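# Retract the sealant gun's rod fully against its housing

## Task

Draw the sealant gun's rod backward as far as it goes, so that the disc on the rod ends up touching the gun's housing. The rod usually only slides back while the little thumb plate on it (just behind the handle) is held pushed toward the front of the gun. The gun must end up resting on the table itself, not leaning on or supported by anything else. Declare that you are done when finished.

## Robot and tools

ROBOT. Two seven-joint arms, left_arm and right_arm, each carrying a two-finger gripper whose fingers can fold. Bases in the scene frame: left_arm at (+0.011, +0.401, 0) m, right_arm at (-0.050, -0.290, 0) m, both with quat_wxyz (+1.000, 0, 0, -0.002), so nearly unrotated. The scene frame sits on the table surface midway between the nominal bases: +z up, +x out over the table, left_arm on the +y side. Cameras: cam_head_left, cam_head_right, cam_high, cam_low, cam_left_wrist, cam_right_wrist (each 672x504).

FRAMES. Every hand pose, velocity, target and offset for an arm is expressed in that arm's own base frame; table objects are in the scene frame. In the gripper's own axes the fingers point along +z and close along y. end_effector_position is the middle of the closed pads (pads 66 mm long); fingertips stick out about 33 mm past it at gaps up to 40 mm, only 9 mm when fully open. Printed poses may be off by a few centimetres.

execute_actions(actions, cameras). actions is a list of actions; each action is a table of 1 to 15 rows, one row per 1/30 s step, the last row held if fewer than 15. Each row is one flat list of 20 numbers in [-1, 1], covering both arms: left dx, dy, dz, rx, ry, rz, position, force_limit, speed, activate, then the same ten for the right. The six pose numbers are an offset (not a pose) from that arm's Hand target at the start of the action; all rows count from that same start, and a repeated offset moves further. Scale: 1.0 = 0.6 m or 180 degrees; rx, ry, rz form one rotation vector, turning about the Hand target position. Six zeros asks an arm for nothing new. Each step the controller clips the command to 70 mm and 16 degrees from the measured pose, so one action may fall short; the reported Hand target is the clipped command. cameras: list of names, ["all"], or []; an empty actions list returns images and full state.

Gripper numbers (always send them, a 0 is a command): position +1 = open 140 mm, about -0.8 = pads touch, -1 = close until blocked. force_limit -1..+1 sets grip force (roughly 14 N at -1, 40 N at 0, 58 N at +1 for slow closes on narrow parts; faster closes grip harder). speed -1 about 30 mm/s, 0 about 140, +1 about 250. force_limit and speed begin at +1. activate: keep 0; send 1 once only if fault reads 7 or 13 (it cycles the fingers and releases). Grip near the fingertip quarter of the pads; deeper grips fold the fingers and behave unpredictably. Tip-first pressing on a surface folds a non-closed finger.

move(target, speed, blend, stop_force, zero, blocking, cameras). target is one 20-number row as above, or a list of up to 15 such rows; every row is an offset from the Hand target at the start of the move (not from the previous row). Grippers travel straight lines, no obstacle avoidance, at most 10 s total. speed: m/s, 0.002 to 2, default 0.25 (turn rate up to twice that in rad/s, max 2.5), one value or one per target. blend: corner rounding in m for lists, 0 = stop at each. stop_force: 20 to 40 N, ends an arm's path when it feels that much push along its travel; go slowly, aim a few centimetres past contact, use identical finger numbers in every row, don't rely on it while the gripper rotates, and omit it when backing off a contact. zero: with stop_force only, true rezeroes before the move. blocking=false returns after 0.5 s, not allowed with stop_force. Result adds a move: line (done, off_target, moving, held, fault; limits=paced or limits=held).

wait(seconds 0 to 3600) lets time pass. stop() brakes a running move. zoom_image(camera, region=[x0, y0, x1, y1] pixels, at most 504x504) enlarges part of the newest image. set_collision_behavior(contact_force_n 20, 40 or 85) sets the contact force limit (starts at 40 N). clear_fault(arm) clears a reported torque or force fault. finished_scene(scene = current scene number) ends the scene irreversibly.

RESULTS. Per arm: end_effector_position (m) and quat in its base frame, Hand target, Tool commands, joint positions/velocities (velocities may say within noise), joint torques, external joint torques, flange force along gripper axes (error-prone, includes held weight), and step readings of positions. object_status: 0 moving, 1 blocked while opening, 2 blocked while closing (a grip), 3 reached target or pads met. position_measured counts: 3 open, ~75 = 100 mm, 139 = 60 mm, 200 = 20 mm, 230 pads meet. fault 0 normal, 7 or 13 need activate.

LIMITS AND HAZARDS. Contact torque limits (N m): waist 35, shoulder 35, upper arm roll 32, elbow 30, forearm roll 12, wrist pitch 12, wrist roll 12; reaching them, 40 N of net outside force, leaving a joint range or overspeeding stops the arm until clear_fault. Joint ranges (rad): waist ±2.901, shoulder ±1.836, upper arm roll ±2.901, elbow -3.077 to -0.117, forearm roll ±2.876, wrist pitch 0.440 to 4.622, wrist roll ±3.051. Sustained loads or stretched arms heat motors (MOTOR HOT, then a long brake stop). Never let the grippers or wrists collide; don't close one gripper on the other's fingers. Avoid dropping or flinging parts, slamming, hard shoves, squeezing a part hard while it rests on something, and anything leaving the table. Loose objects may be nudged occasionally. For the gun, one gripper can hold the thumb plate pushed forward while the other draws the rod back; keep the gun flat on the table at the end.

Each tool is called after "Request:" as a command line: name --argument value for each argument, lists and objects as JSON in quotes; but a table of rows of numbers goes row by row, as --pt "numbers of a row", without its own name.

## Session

Request:
execute_actions --actions '[]'

Scene clock: 0.00 s.
left_arm: end_effector_position=(+0.6602, +0.2489, +0.3249) position_measured=3 object_status=3 fault=0 end_effector_quat_wxyz=(+0.118, +0.708, +0.686, +0.119) | right_arm: end_effector_position=(+0.2544, +0.3933, +0.2174) position_measured=3 object_status=3 fault=0 end_effector_quat_wxyz=(-0.369, -0.232, +0.898, +0.064)
Joint positions: left_arm=[0.34 0.166 0.076 -1.697 -0.181 2.164 -2.618] | right_arm=[0.853 0.331 -0.169 -1.728 0.46 1.391 1.665]
Joint velocities: within noise
Joint torques (N m): no reading
External joint torques (N m): no reading
Flange force (N): no reading
Hand target: left_arm +0.6602, +0.2489, +0.3249; +0.118, +0.708, +0.686, +0.119 | right_arm +0.2544, +0.3933, +0.2174; -0.369, -0.232, +0.898, +0.064
Tool commands: left_gripper/position=+1.0 left_gripper/force_limit=+1.0 left_gripper/speed=+1.0 left_gripper/activate=+0.0 right_gripper/position=+1.0 right_gripper/force_limit=+1.0 right_gripper/speed=+1.0 right_gripper/activate=+0.0

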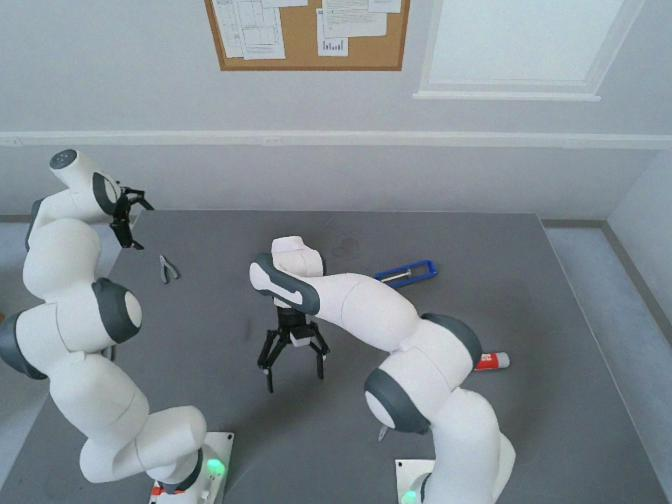

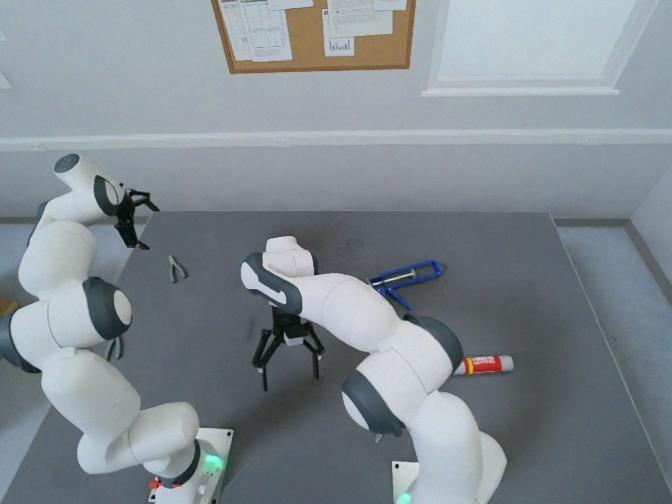

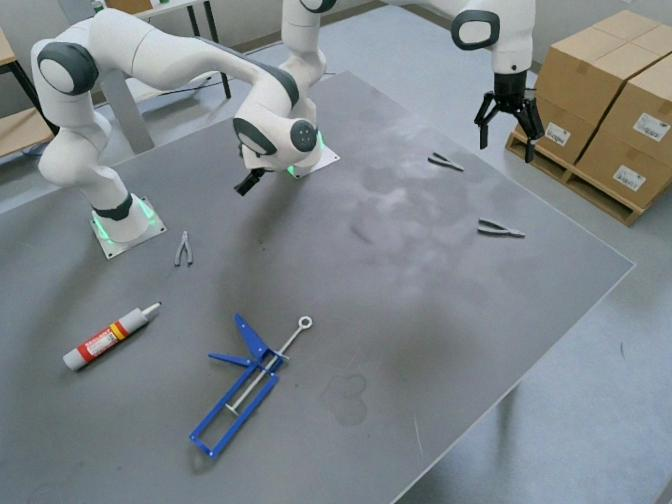

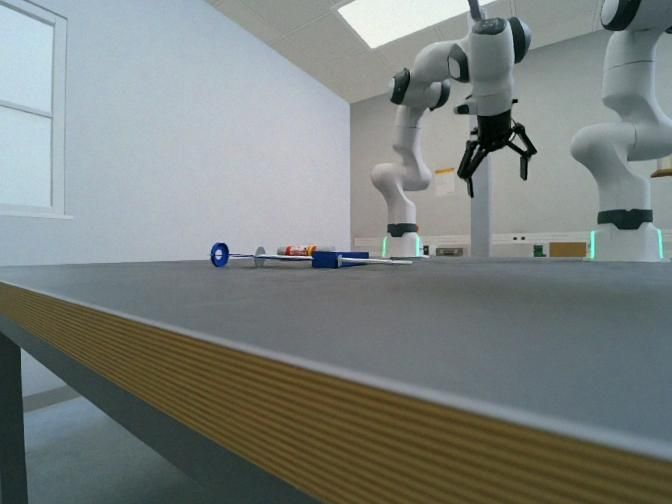

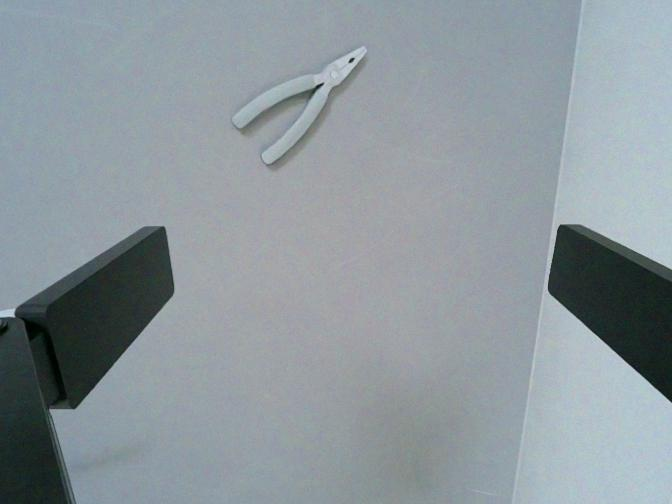

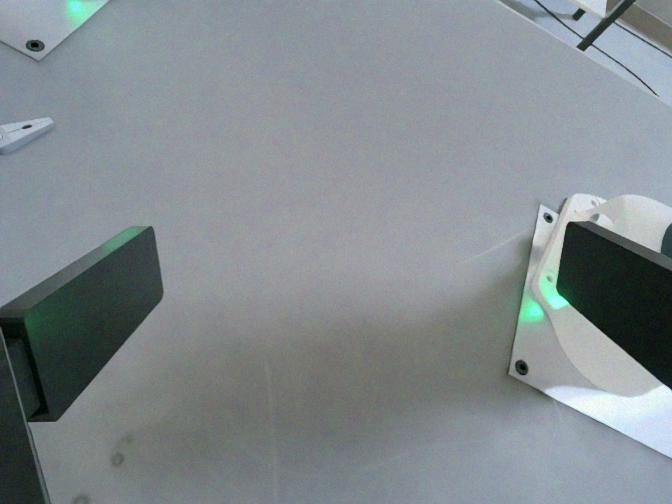

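Request:
move --target '[0,0,0,0,0,0,1,1,1,0, 0.6093,-0.3722,0.1377,0.0011,-0.2446,-0.0463,1,1,1,0]' --speed 0.25 --cameras '["cam_head_left", "cam_high", "cam_low", "cam_right_wrist"]'

Scene clock: 5.83 s.
left_arm: end_effector_position=(+0.6602, +0.2489, +0.3249) position_measured=3 object_status=3 fault=0 end_effector_quat_wxyz=(+0.118, +0.708, +0.686, +0.119) | right_arm: end_effector_position=(+0.6186, +0.1695, +0.3006) position_measured=3 object_status=3 fault=0 end_effector_quat_wxyz=(-0.001, -0.172, +0.985, +0.001)
Joint positions: left_arm=[0.34 0.166 0.076 -1.697 -0.181 2.164 -2.618] | right_arm=[0.61 0.28 -0.403 -1.514 0.112 1.77 1.424]
Joint velocities: left_arm=[within noise] | right_arm=[-0.001 0 -0.002 -0.001 -0.001 0.001 -0.007]
Joint torques (N m): left_arm=[-0.9 -37.41 0.68 25.81 0.76 3.17 0.09] | right_arm=[-0.87 -41.01 -2.17 25.97 0.74 2.58 -0.15]
External joint torques (N m): left_arm=[-0.9 1.44 0.12 0.34 -0.04 0.01 0.06] | right_arm=[-0.92 -0.98 0.97 1.28 -0.06 0.12 -0.16]
Flange force (N): left_arm=[2.0 5.5 1.6] | right_arm=[-3.6 -0.9 -3.0]
Hand target: left_arm +0.6602, +0.2489, +0.3249; +0.118, +0.708, +0.686, +0.119 | right_arm +0.6200, +0.1700, +0.3001; +0.000, -0.175, +0.985, +0.000
Off the commanded pose: left_arm 0.000 m, 0 deg | right_arm 0.002 m, 0 deg.
move: done

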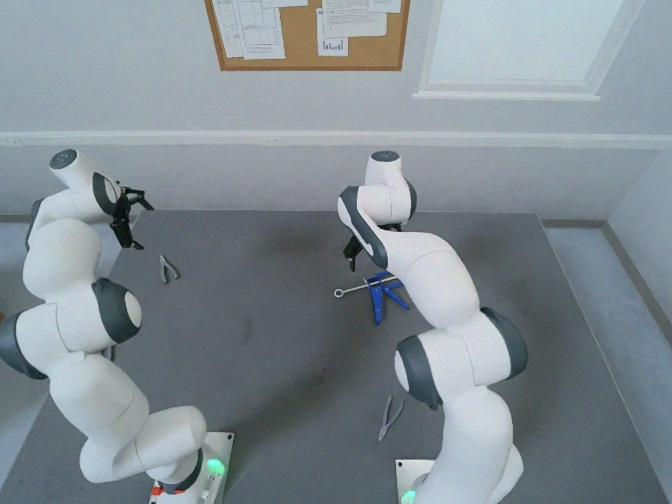

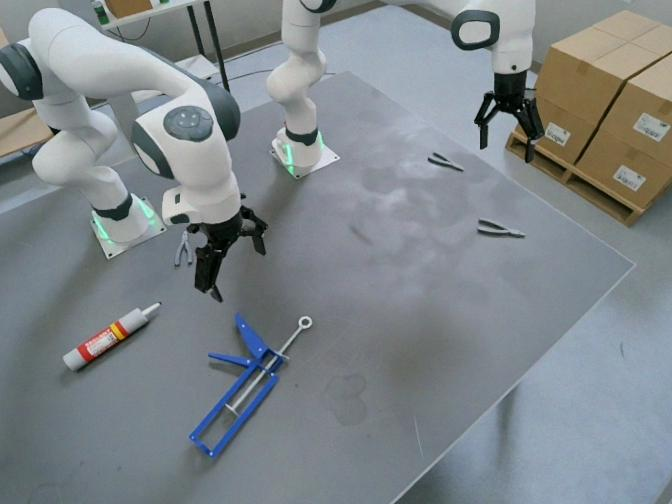

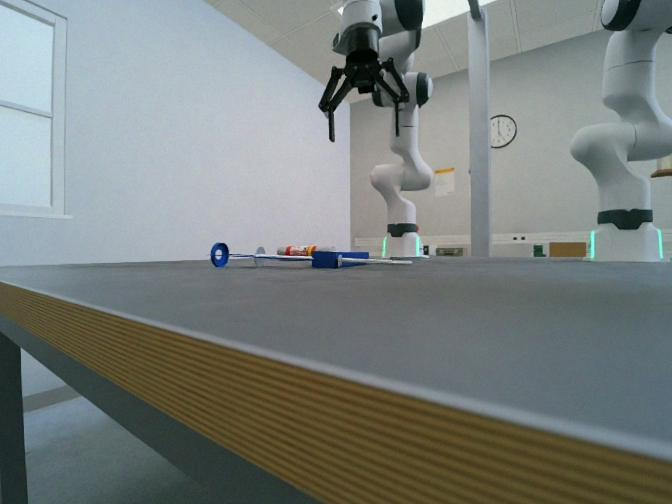

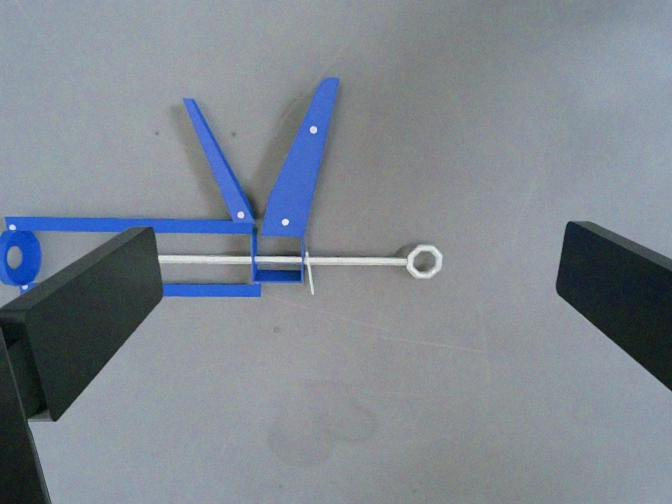

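Request:
move --target '[-0.1837,-0.3315,0.0085,0.0834,0.0841,-0.4848,0.0,-0.5,0,0, 0.1957,0.0483,-0.346,0.0179,-0.0526,-0.0057,-1,-0.5,0,0]' --speed 0.2 --cameras '["cam_head_left", "cam_high", "cam_low", "cam_right_wrist"]'

Scene clock: 12.97 s.
left_arm: end_effector_position=(+0.5519, +0.0497, +0.3305) position_measured=129 object_status=3 fault=0 end_effector_quat_wxyz=(+0.002, +1.000, +0.004, +0.002) | right_arm: end_effector_position=(+0.7364, +0.1979, +0.0925) position_measured=233 object_status=3 fault=0 end_effector_quat_wxyz=(+0.085, -0.164, +0.983, +0.012)
Joint positions: left_arm=[0.235 -0.033 -0.141 -1.823 -0.009 1.794 -1.481] | right_arm=[0.512 0.672 -0.316 -1.506 0.271 2.31 1.351]
Joint velocities: left_arm=[0 0.001 -0.001 0 -0.001 0.001 0.005] | right_arm=[within noise]
Joint torques (N m): left_arm=[-0.88 -30.75 0.33 24.86 1.33 2.3 0.23] | right_arm=[-1.18 -52.82 -4.32 25.02 0.61 2.94 -0.29]
External joint torques (N m): left_arm=[-0.71 0.94 0.38 -0.21 0.5 -0.37 0.23] | right_arm=[-1.3 -2.04 1.3 1.26 -0.06 0.08 -0.28]
Flange force (N): left_arm=[2.5 -0.4 -0.4] | right_arm=[-2.1 -2.3 -2.0]
Hand target: left_arm +0.5500, +0.0500, +0.3300; +0.000, +1.000, +0.000, +0.000 | right_arm +0.7374, +0.1990, +0.0925; +0.086, -0.166, +0.982, +0.013
Off the commanded pose: left_arm 0.002 m, 1 deg | right_arm 0.002 m, 0 deg.
move: done

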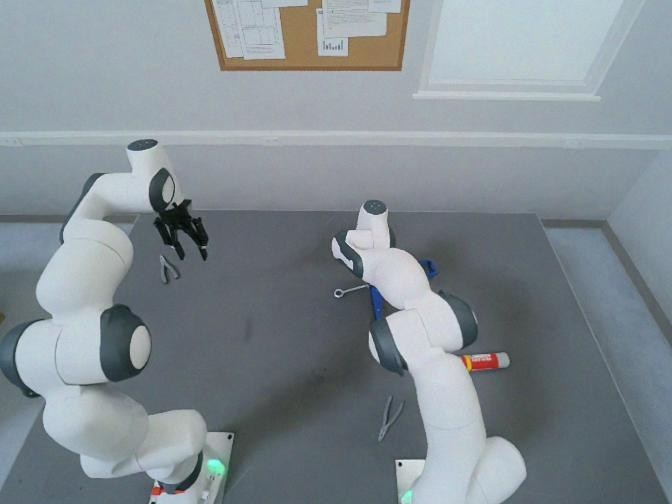

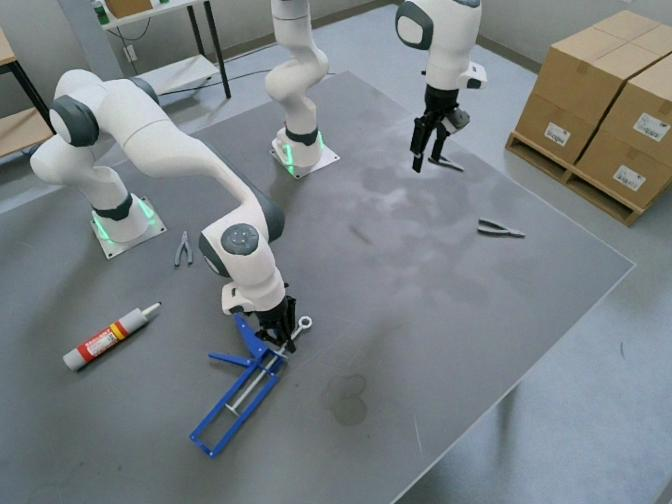

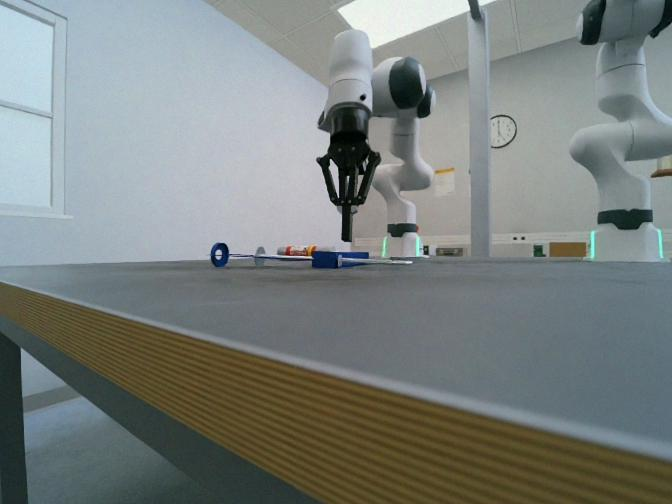

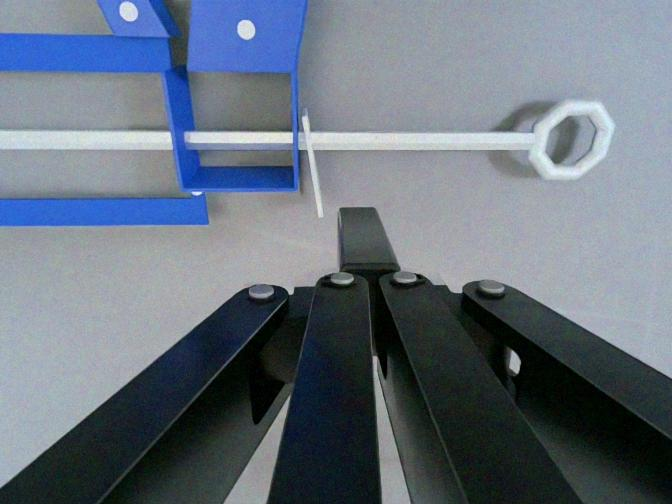

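Request:
move --target '[0.0732,-0.5843,-0.335,-0.155,-0.2163,-0.3742,0.0,-0.5,0,0, -0.0115,-0.0039,-0.0733,0,0,0,-1,-0.5,0,0]' --speed 0.15 --cameras '["all"]'

Scene clock: 20.40 s.
left_arm: end_effector_position=(+0.5952, -0.3001, +0.1301) position_measured=129 object_status=3 fault=0 end_effector_quat_wxyz=(+0.221, +0.752, -0.538, +0.311) | right_arm: end_effector_position=(+0.7310, +0.1965, +0.0506) position_measured=233 object_status=3 fault=0 end_effector_quat_wxyz=(+0.087, -0.164, +0.983, +0.013)
Joint positions: left_arm=[0.013 0.273 -0.328 -2.168 -1.229 2.577 0.422] | right_arm=[0.488 0.707 -0.276 -1.557 0.271 2.405 1.344]
Joint velocities: left_arm=[-0.001 -0.002 -0.001 0 0 -0.001 0.007] | right_arm=[within noise]
Joint torques (N m): left_arm=[-0.5 -33.88 -2.99 20.74 0.09 0.83 0.16] | right_arm=[-1.14 -52.72 -3.81 23.44 0.57 2.97 -0.24]
External joint torques (N m): left_arm=[-0.51 2.27 -0.53 0.21 -0.53 -0.23 0.14] | right_arm=[-1.02 -1.52 1.56 0.28 -0.06 0.09 -0.23]
Flange force (N): left_arm=[-1.4 -3.2 7.1] | right_arm=[2.1 -1.7 -1.6]
Hand target: left_arm +0.5939, -0.3006, +0.1290; +0.223, +0.751, -0.538, +0.311 | right_arm +0.7305, +0.1966, +0.0485; +0.086, -0.166, +0.982, +0.013
Off the commanded pose: left_arm 0.002 m, 0 deg | right_arm 0.002 m, 0 deg.
move: done

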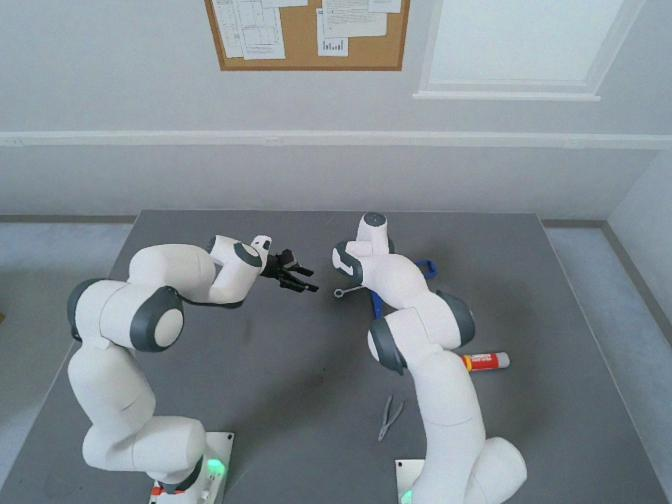

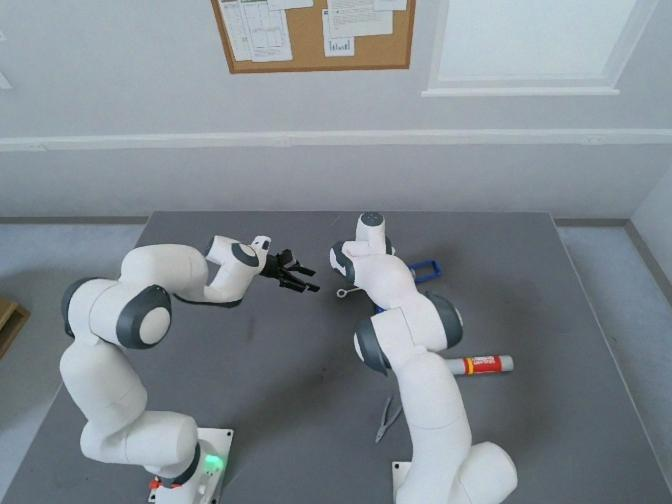

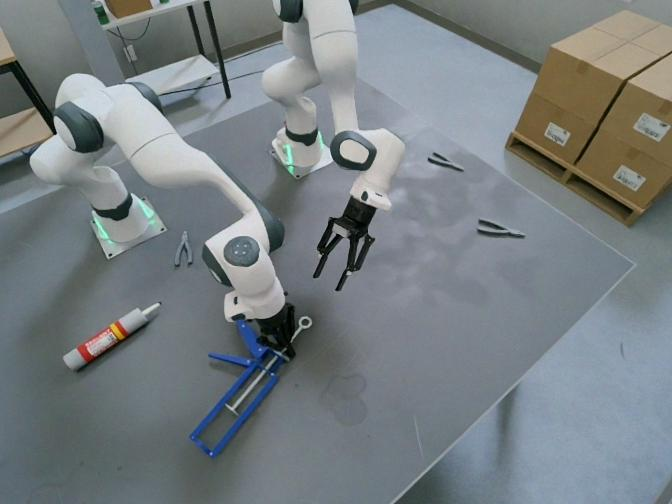

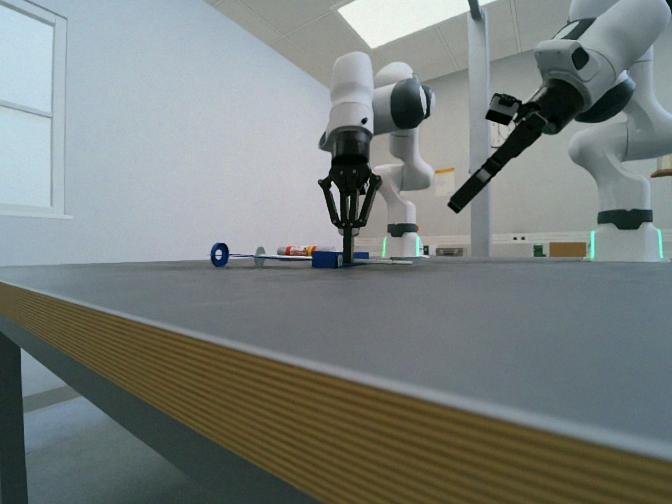

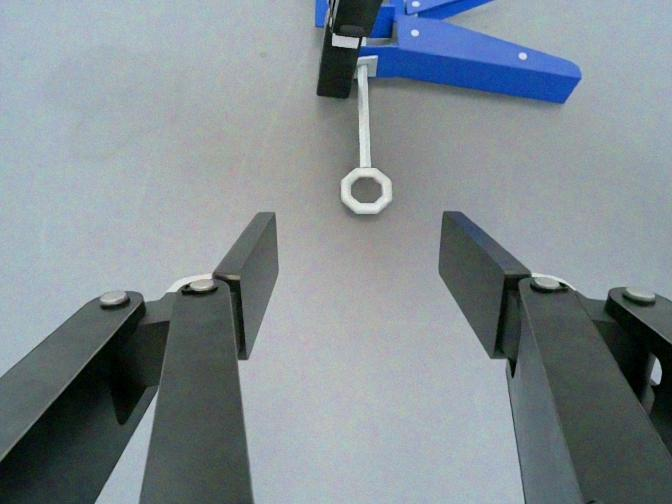

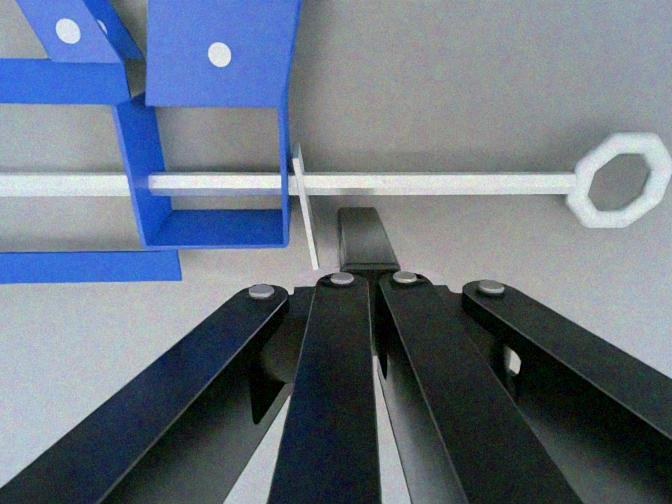

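Request:
move --target '[0.0183,-0.1183,-0.1178,0,0,0,0.0,-0.5,0,0, -0.0047,-0.0016,-0.005,0,0,0,-1,-0.5,0,0]' --speed 0.12 --cameras '["cam_left_wrist", "cam_right_wrist"]'

Scene clock: 23.27 s.
left_arm: end_effector_position=(+0.6040, -0.3714, +0.0584) position_measured=129 object_status=3 fault=0 end_effector_quat_wxyz=(+0.225, +0.751, -0.538, +0.309) | right_arm: end_effector_position=(+0.7273, +0.1949, +0.0448) position_measured=233 object_status=3 fault=0 end_effector_quat_wxyz=(+0.085, -0.164, +0.983, +0.012)
Joint positions: left_arm=[-0.081 0.518 -0.381 -2.017 -1.34 2.736 0.516] | right_arm=[0.488 0.706 -0.274 -1.573 0.271 2.417 1.343]
Joint velocities: left_arm=[0 0.001 -0.001 0 0 0.001 0.005] | right_arm=[within noise]
Joint torques (N m): left_arm=[-0.9 -38.89 -6.06 19.7 0.24 1.06 0.3] | right_arm=[-1.15 -53.62 -3.75 23.29 0.56 2.97 -0.25]
External joint torques (N m): left_arm=[-0.89 2.33 -0.76 0.86 -0.54 0.19 0.28] | right_arm=[-1.21 -2.35 1.49 0.14 -0.06 0.08 -0.24]
Flange force (N): left_arm=[-1.5 -2.1 10.1] | right_arm=[5.0 -1.7 -3.4]
Hand target: left_arm +0.6049, -0.3716, +0.0583; +0.223, +0.751, -0.538, +0.311 | right_arm +0.7277, +0.1957, +0.0455; +0.086, -0.166, +0.982, +0.013
Off the commanded pose: left_arm 0.001 m, 0 deg | right_arm 0.001 m, 0 deg.
move: done

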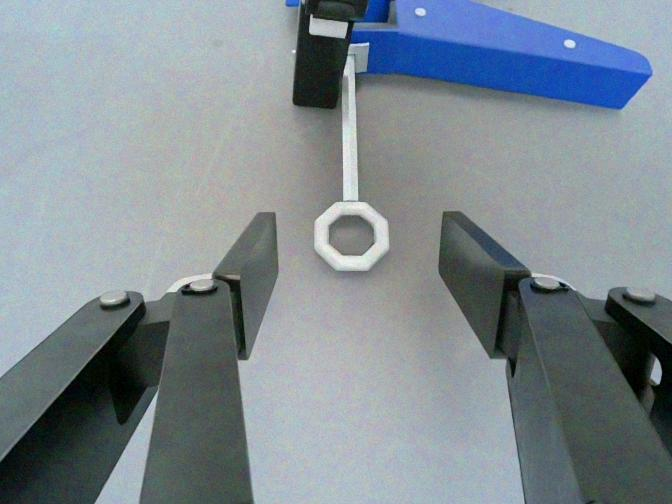

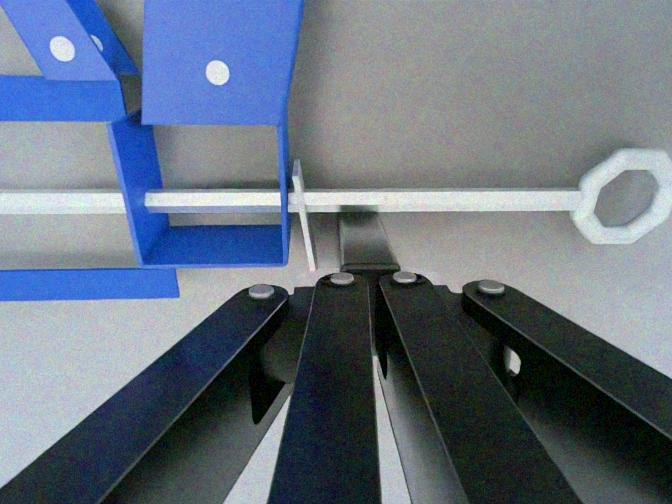

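Request:
move --target '[0.0128,-0.033,-0.0353,0,0,0,0.0,-0.5,0,0, 0,0,0,0,0,0,-1,-0.5,0,0]' --speed 0.08 --cameras '["cam_left_wrist", "cam_right_wrist"]'

Scene clock: 25.47 s.
left_arm: end_effector_position=(+0.6120, -0.3909, +0.0373) position_measured=129 object_status=3 fault=0 end_effector_quat_wxyz=(+0.225, +0.751, -0.538, +0.310) | right_arm: end_effector_position=(+0.7273, +0.1949, +0.0448) position_measured=233 object_status=3 fault=0 end_effector_quat_wxyz=(+0.085, -0.164, +0.983, +0.012)
Joint positions: left_arm=[-0.11 0.602 -0.387 -1.946 -1.349 2.773 0.53] | right_arm=[0.488 0.706 -0.274 -1.573 0.271 2.417 1.343]
Joint velocities: left_arm=[0 0 0 0.001 0 0.004 0.004] | right_arm=[within noise]
Joint torques (N m): left_arm=[-0.88 -40.74 -6.93 19.45 0.28 1.13 0.29] | right_arm=[-1.08 -53.6 -3.78 23.24 0.55 2.97 -0.26]
External joint torques (N m): left_arm=[-0.89 2.46 -0.8 0.83 -0.54 0.29 0.27] | right_arm=[-1.11 -2.45 1.46 0.18 -0.07 0.1 -0.26]
Flange force (N): left_arm=[-1.8 -1.5 10.4] | right_arm=[5.2 -1.6 -3.6]
Hand target: left_arm +0.6126, -0.3914, +0.0371; +0.223, +0.751, -0.538, +0.311 | right_arm +0.7277, +0.1957, +0.0455; +0.086, -0.166, +0.982, +0.013
Off the commanded pose: left_arm 0.001 m, 0 deg | right_arm 0.001 m, 0 deg.
move: done

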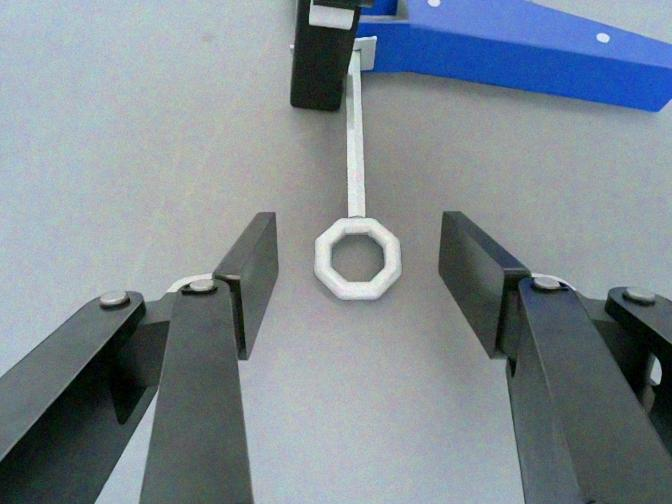

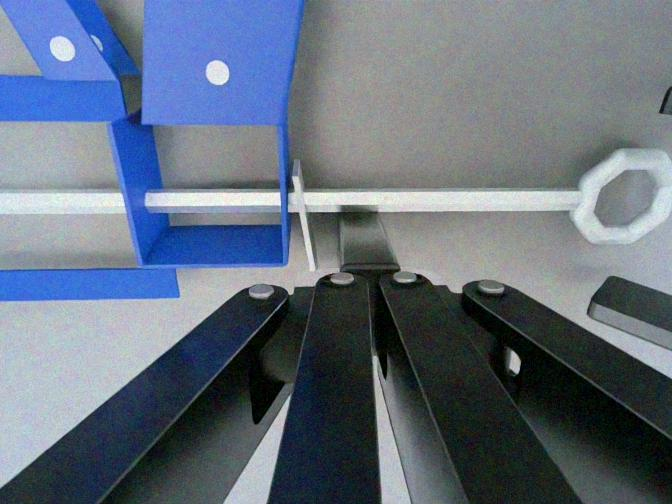

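Request:
move --target '[0.0012,-0.0037,-0.0133,0,0,0,0.0,-0.5,0,0, 0,0,0,0,0,0,-1,-0.5,0,0]' --speed 0.05 --cameras '["cam_left_wrist", "cam_right_wrist", "cam_low"]'

Request:
zoom_image --camera "cam_low" --region '[300, 210, 480, 280]'

Scene clock: 27.33 s.
left_arm: end_effector_position=(+0.6127, -0.3930, +0.0291) position_measured=129 object_status=3 fault=0 end_effector_quat_wxyz=(+0.225, +0.751, -0.538, +0.310) | right_arm: end_effector_position=(+0.7273, +0.1949, +0.0448) position_measured=233 object_status=3 fault=0 end_effector_quat_wxyz=(+0.085, -0.164, +0.983, +0.012)
Joint positions: left_arm=[-0.111 0.625 -0.391 -1.932 -1.358 2.782 0.546] | right_arm=[0.488 0.706 -0.274 -1.573 0.271 2.417 1.343]
Joint velocities: left_arm=[-0.001 0 0 0.001 0 0.001 0.006] | right_arm=[within noise]
Joint torques (N m): left_arm=[-0.92 -41.28 -7.28 19.24 0.29 1.05 0.36] | right_arm=[-1.12 -53.66 -3.82 23.32 0.56 2.97 -0.25]
External joint torques (N m): left_arm=[-0.95 2.27 -0.88 0.81 -0.53 0.22 0.34] | right_arm=[-1.17 -2.3 1.43 0.12 -0.06 0.07 -0.24]
Flange force (N): left_arm=[-2.0 -0.9 9.9] | right_arm=[5.0 -1.7 -3.4]
Hand target: left_arm +0.6133, -0.3936, +0.0291; +0.223, +0.751, -0.538, +0.311 | right_arm +0.7277, +0.1957, +0.0455; +0.086, -0.166, +0.982, +0.013
Off the commanded pose: left_arm 0.001 m, 0 deg | right_arm 0.001 m, 0 deg.
move: done
Images, in order (width x height): cam_low 672x504, cam_left_wrist 672x504, cam_right_wrist 672x504.

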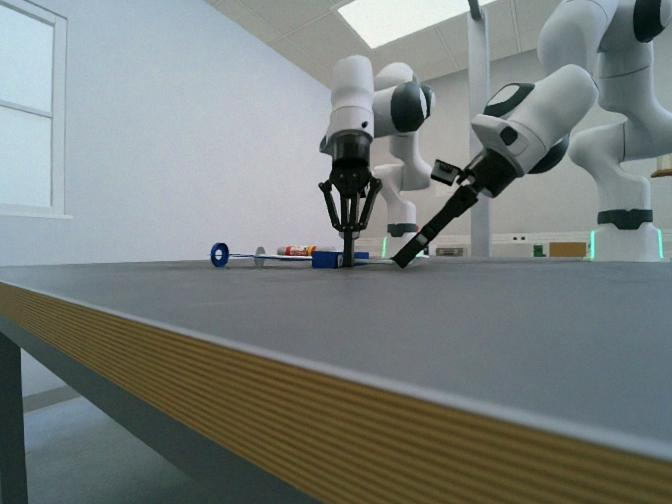

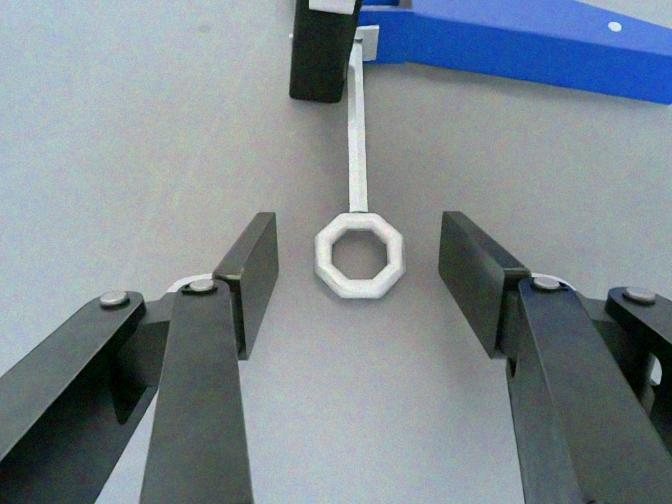

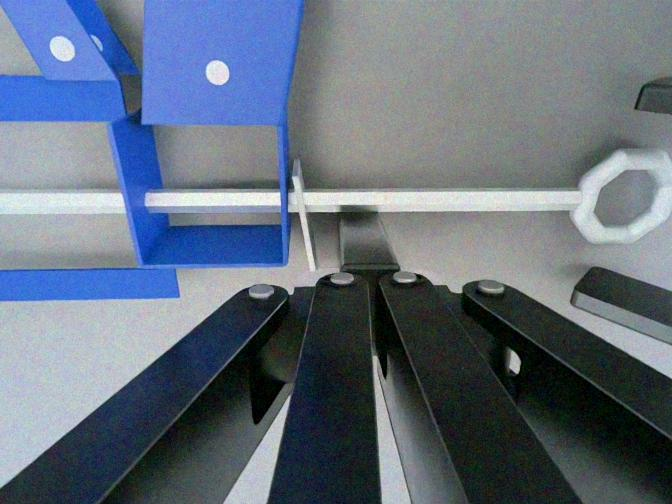

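Scaled by 2.800.

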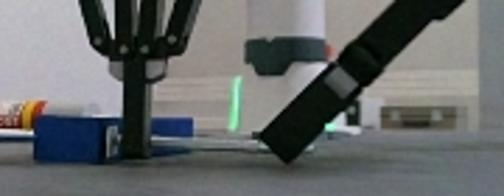

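Request:
move --pt "-0.0015 -0.0023 -0.0042 0 0 0 0.0 -0.5 0 0 0 0 0 0 0 0 -1 -0.5 0 0" --pt "-0.0015 -0.0023 -0.0042 0 0 0 -1 -0.3 -1 0 0 0 0 0 0 0 -1 -0.5 0 0" --speed 0.05 --cameras '["cam_left_wrist", "cam_right_wrist", "cam_low"]'

Request:
zoom_image --camera "cam_low" --region '[300, 210, 480, 280]'

Scene clock: 29.63 s.
left_arm: end_effector_position=(+0.6140, -0.3944, +0.0284) position_measured=176 object_status=0 fault=0 end_effector_quat_wxyz=(+0.222, +0.750, -0.539, +0.312) | right_arm: end_effector_position=(+0.7273, +0.1949, +0.0448) position_measured=233 object_status=3 fault=0 end_effector_quat_wxyz=(+0.085, -0.164, +0.983, +0.012)
Joint positions: left_arm=[-0.111 0.63 -0.395 -1.927 -1.364 2.79 0.556] | right_arm=[0.488 0.706 -0.274 -1.573 0.271 2.417 1.343]
Joint torques (N m): left_arm=[-1.81 -40.5 -7.78 17.83 0.32 0.68 0.21] | right_arm=[-1.09 -53.61 -3.79 23.27 0.56 2.97 -0.26]
External joint torques (N m): left_arm=[-1.58 3.27 -1.03 -0.61 -0.51 -0.11 0.18] | right_arm=[-1.36 -2.37 1.3 0.12 -0.06 0.09 -0.25]
Flange force (N): left_arm=[-2.5 0.5 9.4] | right_arm=[5.1 -2.0 -3.5]
Hand target: left_arm +0.6124, -0.3950, +0.0266; +0.223, +0.751, -0.538, +0.311 | right_arm +0.7277, +0.1957, +0.0455; +0.086, -0.166, +0.982, +0.013
Off the commanded pose: left_arm 0.002 m, 0 deg | right_arm 0.001 m, 0 deg.
move: done
Images, in order (width x height): cam_low 672x504, cam_left_wrist 672x504, cam_right_wrist 672x504.

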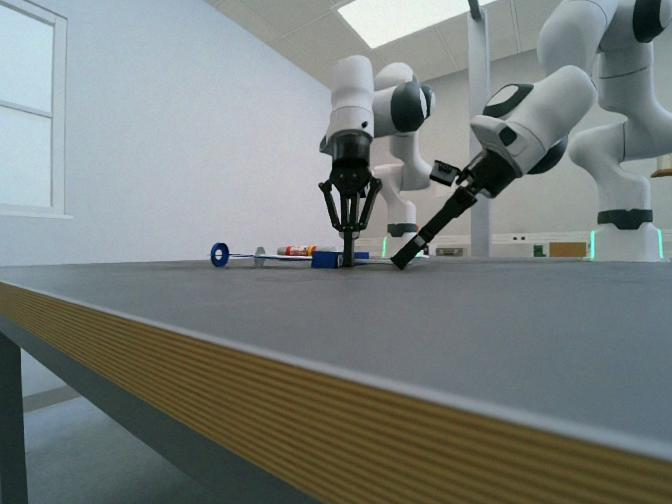

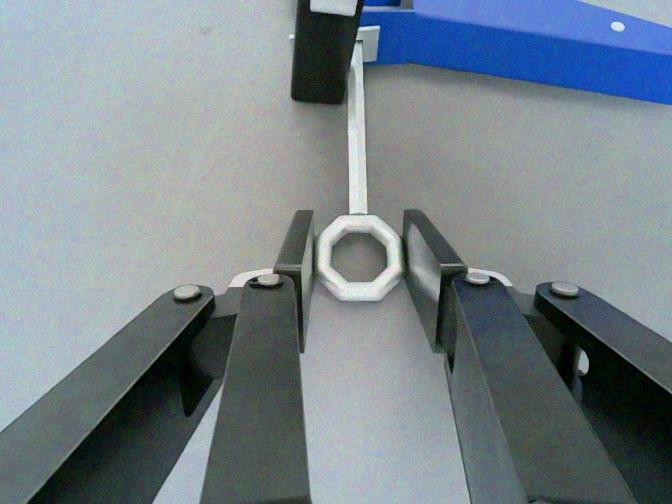

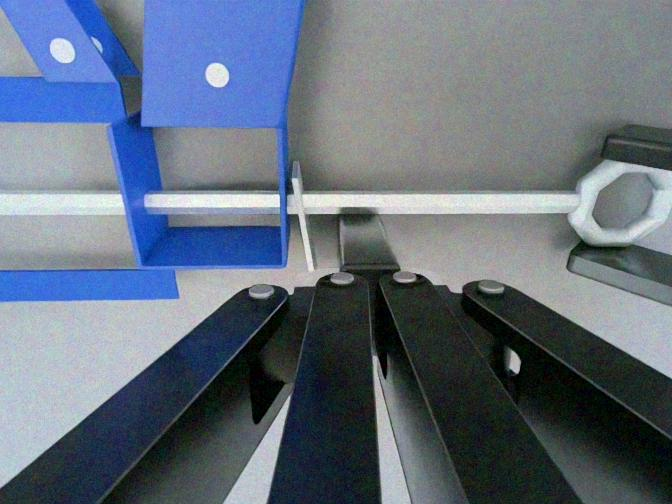

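Scaled by 2.800.

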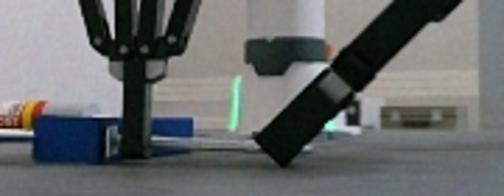

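Request:
move --target '[0.0,0.0,0.0030,0,0,0,-1,-0.3,-1,0, 0,0,0,0,0,0,-1,-0.5,0,0]' --speed 0.02

Scene clock: 30.27 s.
left_arm: end_effector_position=(+0.6137, -0.3943, +0.0284) position_measured=176 object_status=2 fault=0 end_effector_quat_wxyz=(+0.222, +0.750, -0.539, +0.312) | right_arm: end_effector_position=(+0.7273, +0.1949, +0.0448) position_measured=233 object_status=3 fault=0 end_effector_quat_wxyz=(+0.085, -0.164, +0.983, +0.012)
Joint positions: left_arm=[-0.111 0.63 -0.395 -1.928 -1.364 2.79 0.556] | right_arm=[0.488 0.706 -0.274 -1.573 0.271 2.417 1.343]
Joint torques (N m): left_arm=[-0.79 -42.54 -7.1 18.06 0.8 0.65 -0.06] | right_arm=[-1.15 -53.63 -3.83 23.24 0.56 2.95 -0.27]
External joint torques (N m): left_arm=[-0.75 1.05 -0.53 -0.33 -0.02 -0.16 -0.08] | right_arm=[-1.19 -2.84 1.37 0.35 -0.06 0.11 -0.27]
Flange force (N): left_arm=[0.1 -0.2 2.8] | right_arm=[5.3 -1.7 -4.3]
Hand target: left_arm +0.6124, -0.3950, +0.0284; +0.223, +0.751, -0.538, +0.311 | right_arm +0.7277, +0.1957, +0.0455; +0.086, -0.166, +0.982, +0.013
Off the commanded pose: left_arm 0.001 m, 0 deg | right_arm 0.001 m, 0 deg.
move: done

Request:
move --target '[0,0,0,0,0,0,-1,-0.3,-1,0, 0.0051,-0.0150,0,0,0,0,-1,-0.5,0,0]' --speed 0.04 --stop_force 20 --cameras '["cam_left_wrist", "cam_right_wrist"]'

Scene clock: 32.20 s.
left_arm: end_effector_position=(+0.6136, -0.3943, +0.0284) position_measured=176 object_status=2 fault=0 end_effector_quat_wxyz=(+0.222, +0.750, -0.539, +0.312) | right_arm: end_effector_position=(+0.7293, +0.1873, +0.0444) position_measured=233 object_status=3 fault=0 end_effector_quat_wxyz=(+0.085, -0.164, +0.983, +0.013)
Joint positions: left_arm=[-0.111 0.63 -0.395 -1.928 -1.364 2.79 0.556] | right_arm=[0.471 0.706 -0.268 -1.572 0.271 2.417 1.33]
Joint torques (N m): left_arm=[-0.98 -42.56 -7.19 18.13 0.82 0.52 -0.07] | right_arm=[-1.73 -52.8 -4.36 24.21 0.46 2.83 -0.22]
External joint torques (N m): left_arm=[-0.79 1.3 -0.45 -0.39 -0.01 -0.27 -0.09] | right_arm=[-1.82 -1.62 0.72 1.12 -0.15 -0.04 -0.22]
Flange force (N): left_arm=[0.0 -0.8 3.2] | right_arm=[-2.7 -3.1 -1.4]
Hand target: left_arm +0.6124, -0.3950, +0.0284; +0.223, +0.751, -0.538, +0.311 | right_arm +0.7307, +0.1867, +0.0455; +0.086, -0.166, +0.982, +0.013
Off the commanded pose: left_arm 0.001 m, 0 deg | right_arm 0.002 m, 0 deg.
move: done

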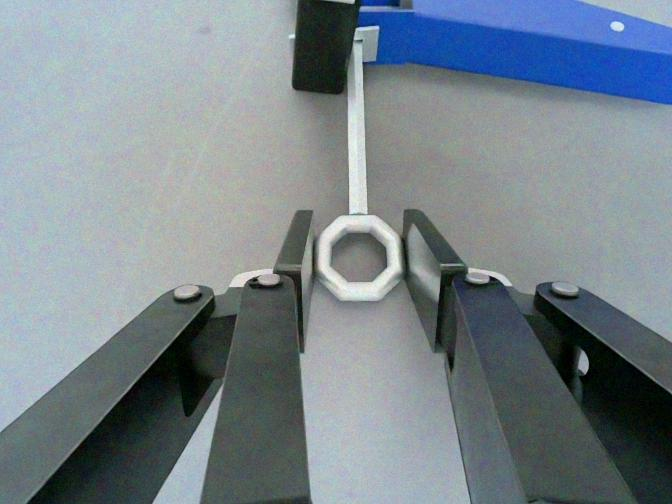

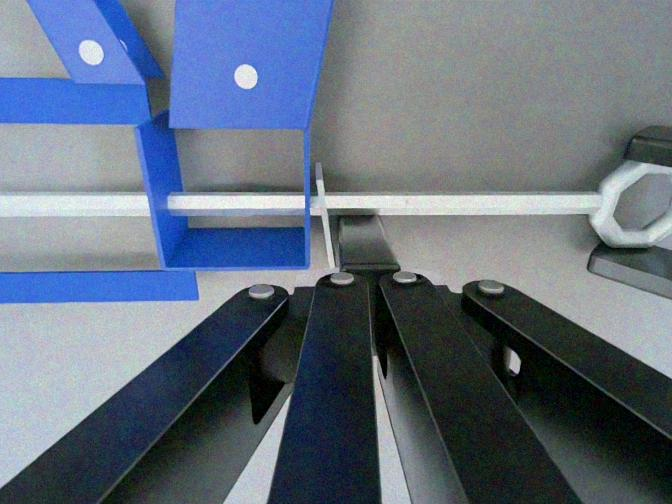

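Request:
move --target '[-0.0043,0.0126,0,0,0,0,-1,-0.3,-1,0, 0.0075,-0.0221,0,0,0,0,-1,-0.5,0,0]' --speed 0.04 --stop_force 25 --cameras '["cam_left_wrist", "cam_right_wrist"]'

Scene clock: 34.27 s.
left_arm: end_effector_position=(+0.6107, -0.3880, +0.0285) position_measured=176 object_status=2 fault=0 end_effector_quat_wxyz=(+0.222, +0.751, -0.539, +0.311) | right_arm: end_effector_position=(+0.7322, +0.1799, +0.0447) position_measured=233 object_status=3 fault=0 end_effector_quat_wxyz=(+0.085, -0.167, +0.982, +0.015)
Joint positions: left_arm=[-0.097 0.618 -0.401 -1.946 -1.37 2.789 0.567] | right_arm=[0.449 0.707 -0.257 -1.567 0.271 2.414 1.311]
Joint torques (N m): left_arm=[-0.1 -41.99 -7.1 17.65 0.52 0.53 0.2] | right_arm=[-3.91 -53.17 -6.59 24.99 0.06 3.22 -0.23]
External joint torques (N m): left_arm=[-0.21 1.12 -0.67 -0.64 -0.29 -0.29 0.18] | right_arm=[-3.77 -1.76 -1.56 1.82 -0.56 0.35 -0.22]
Flange force (N): left_arm=[-2.5 2.1 1.7] | right_arm=[-5.7 -6.1 -1.2]
Hand target: left_arm +0.6098, -0.3874, +0.0284; +0.223, +0.751, -0.538, +0.311 | right_arm +0.7352, +0.1734, +0.0455; +0.086, -0.166, +0.982, +0.013
Off the commanded pose: left_arm 0.001 m, 0 deg | right_arm 0.007 m, 0 deg.
move: off_target (right_arm)

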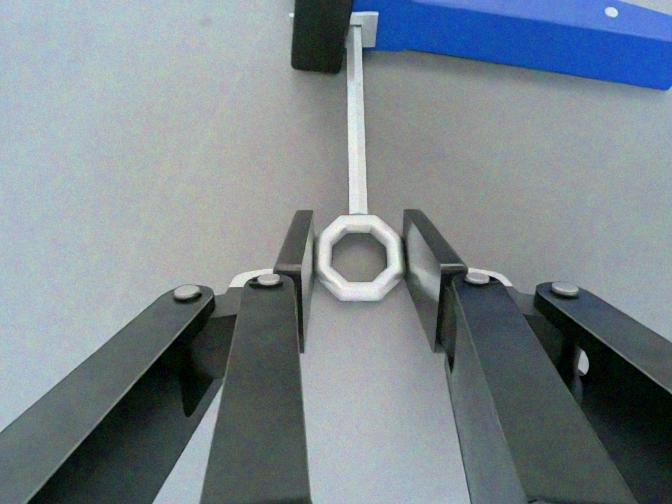

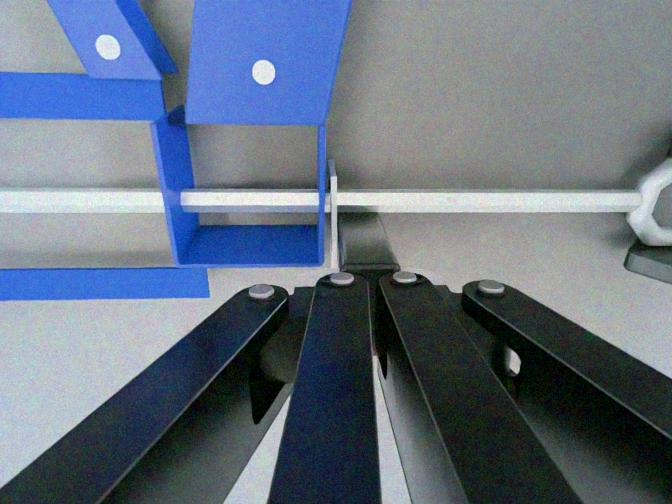

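Request:
move --target '[-0.0322,0.0947,0,0,0,0,-1,-0.3,-1,0, 0,0,0,0,0,0,-1,-0.5,0,0]' --speed 0.06 --cameras '["cam_left_wrist", "cam_right_wrist"]'

Scene clock: 37.33 s.
left_arm: end_effector_position=(+0.5913, -0.3334, +0.0296) position_measured=176 object_status=2 fault=0 end_effector_quat_wxyz=(+0.223, +0.751, -0.538, +0.311) | right_arm: end_effector_position=(+0.7330, +0.1802, +0.0457) position_measured=233 object_status=3 fault=0 end_effector_quat_wxyz=(+0.085, -0.168, +0.982, +0.015)
Joint positions: left_arm=[0.009 0.533 -0.411 -2.076 -1.418 2.729 0.671] | right_arm=[0.449 0.707 -0.257 -1.565 0.271 2.413 1.311]
Joint velocities: left_arm=[0.001 0.001 0.001 0 -0.001 0 0.006] | right_arm=[within noise]
Joint torques (N m): left_arm=[0.65 -38.81 -5.11 15.94 0.48 0.48 0.28] | right_arm=[-3.82 -51.77 -6.42 23.75 0.1 3.04 -0.28]
External joint torques (N m): left_arm=[0.65 1.22 0.74 -1.64 -0.14 -0.14 0.26] | right_arm=[-3.7 -0.37 -1.41 0.56 -0.52 0.16 -0.28]
Flange force (N): left_arm=[-4.0 2.2 -1.0] | right_arm=[-3.3 -5.9 0.4]
Hand target: left_arm +0.5905, -0.3306, +0.0284; +0.223, +0.751, -0.538, +0.311 | right_arm +0.7352, +0.1734, +0.0455; +0.086, -0.166, +0.982, +0.013
Off the commanded pose: left_arm 0.003 m, 0 deg | right_arm 0.007 m, 0 deg.
move: done

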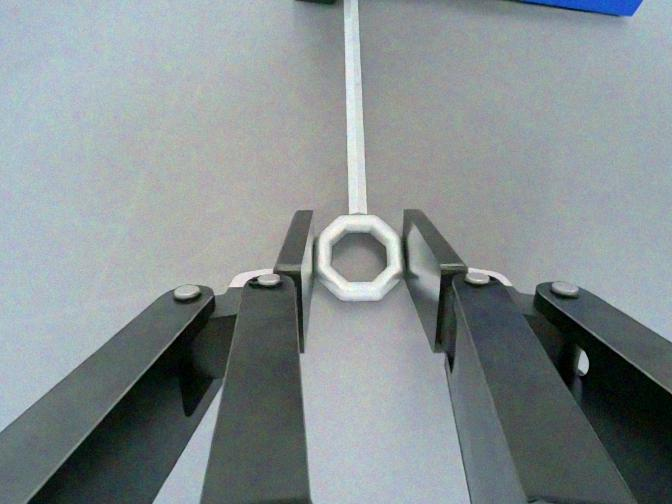

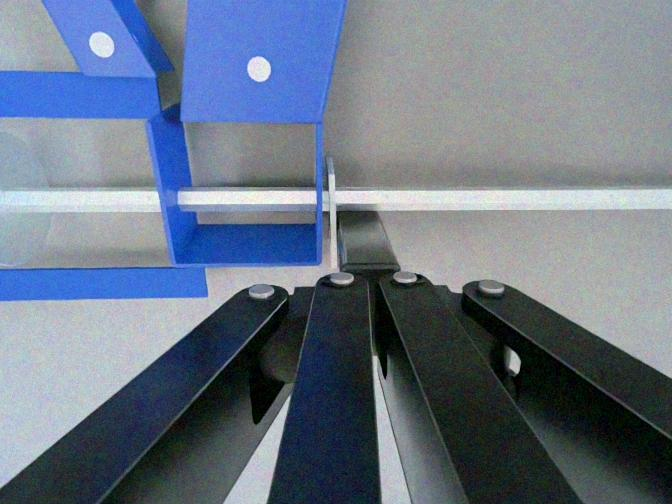

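Request:
zoom_image --camera "cam_right_wrist" --region '[0, 100, 220, 300]'

Scaled by 2.291.

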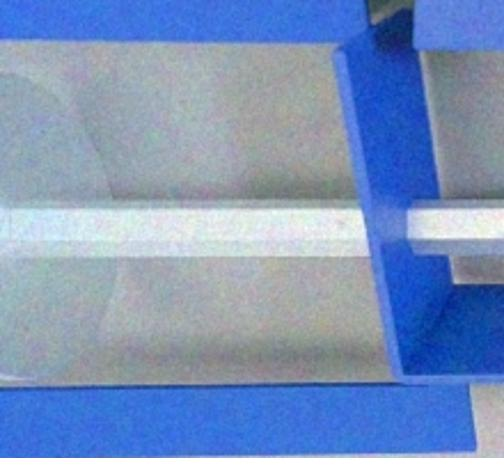

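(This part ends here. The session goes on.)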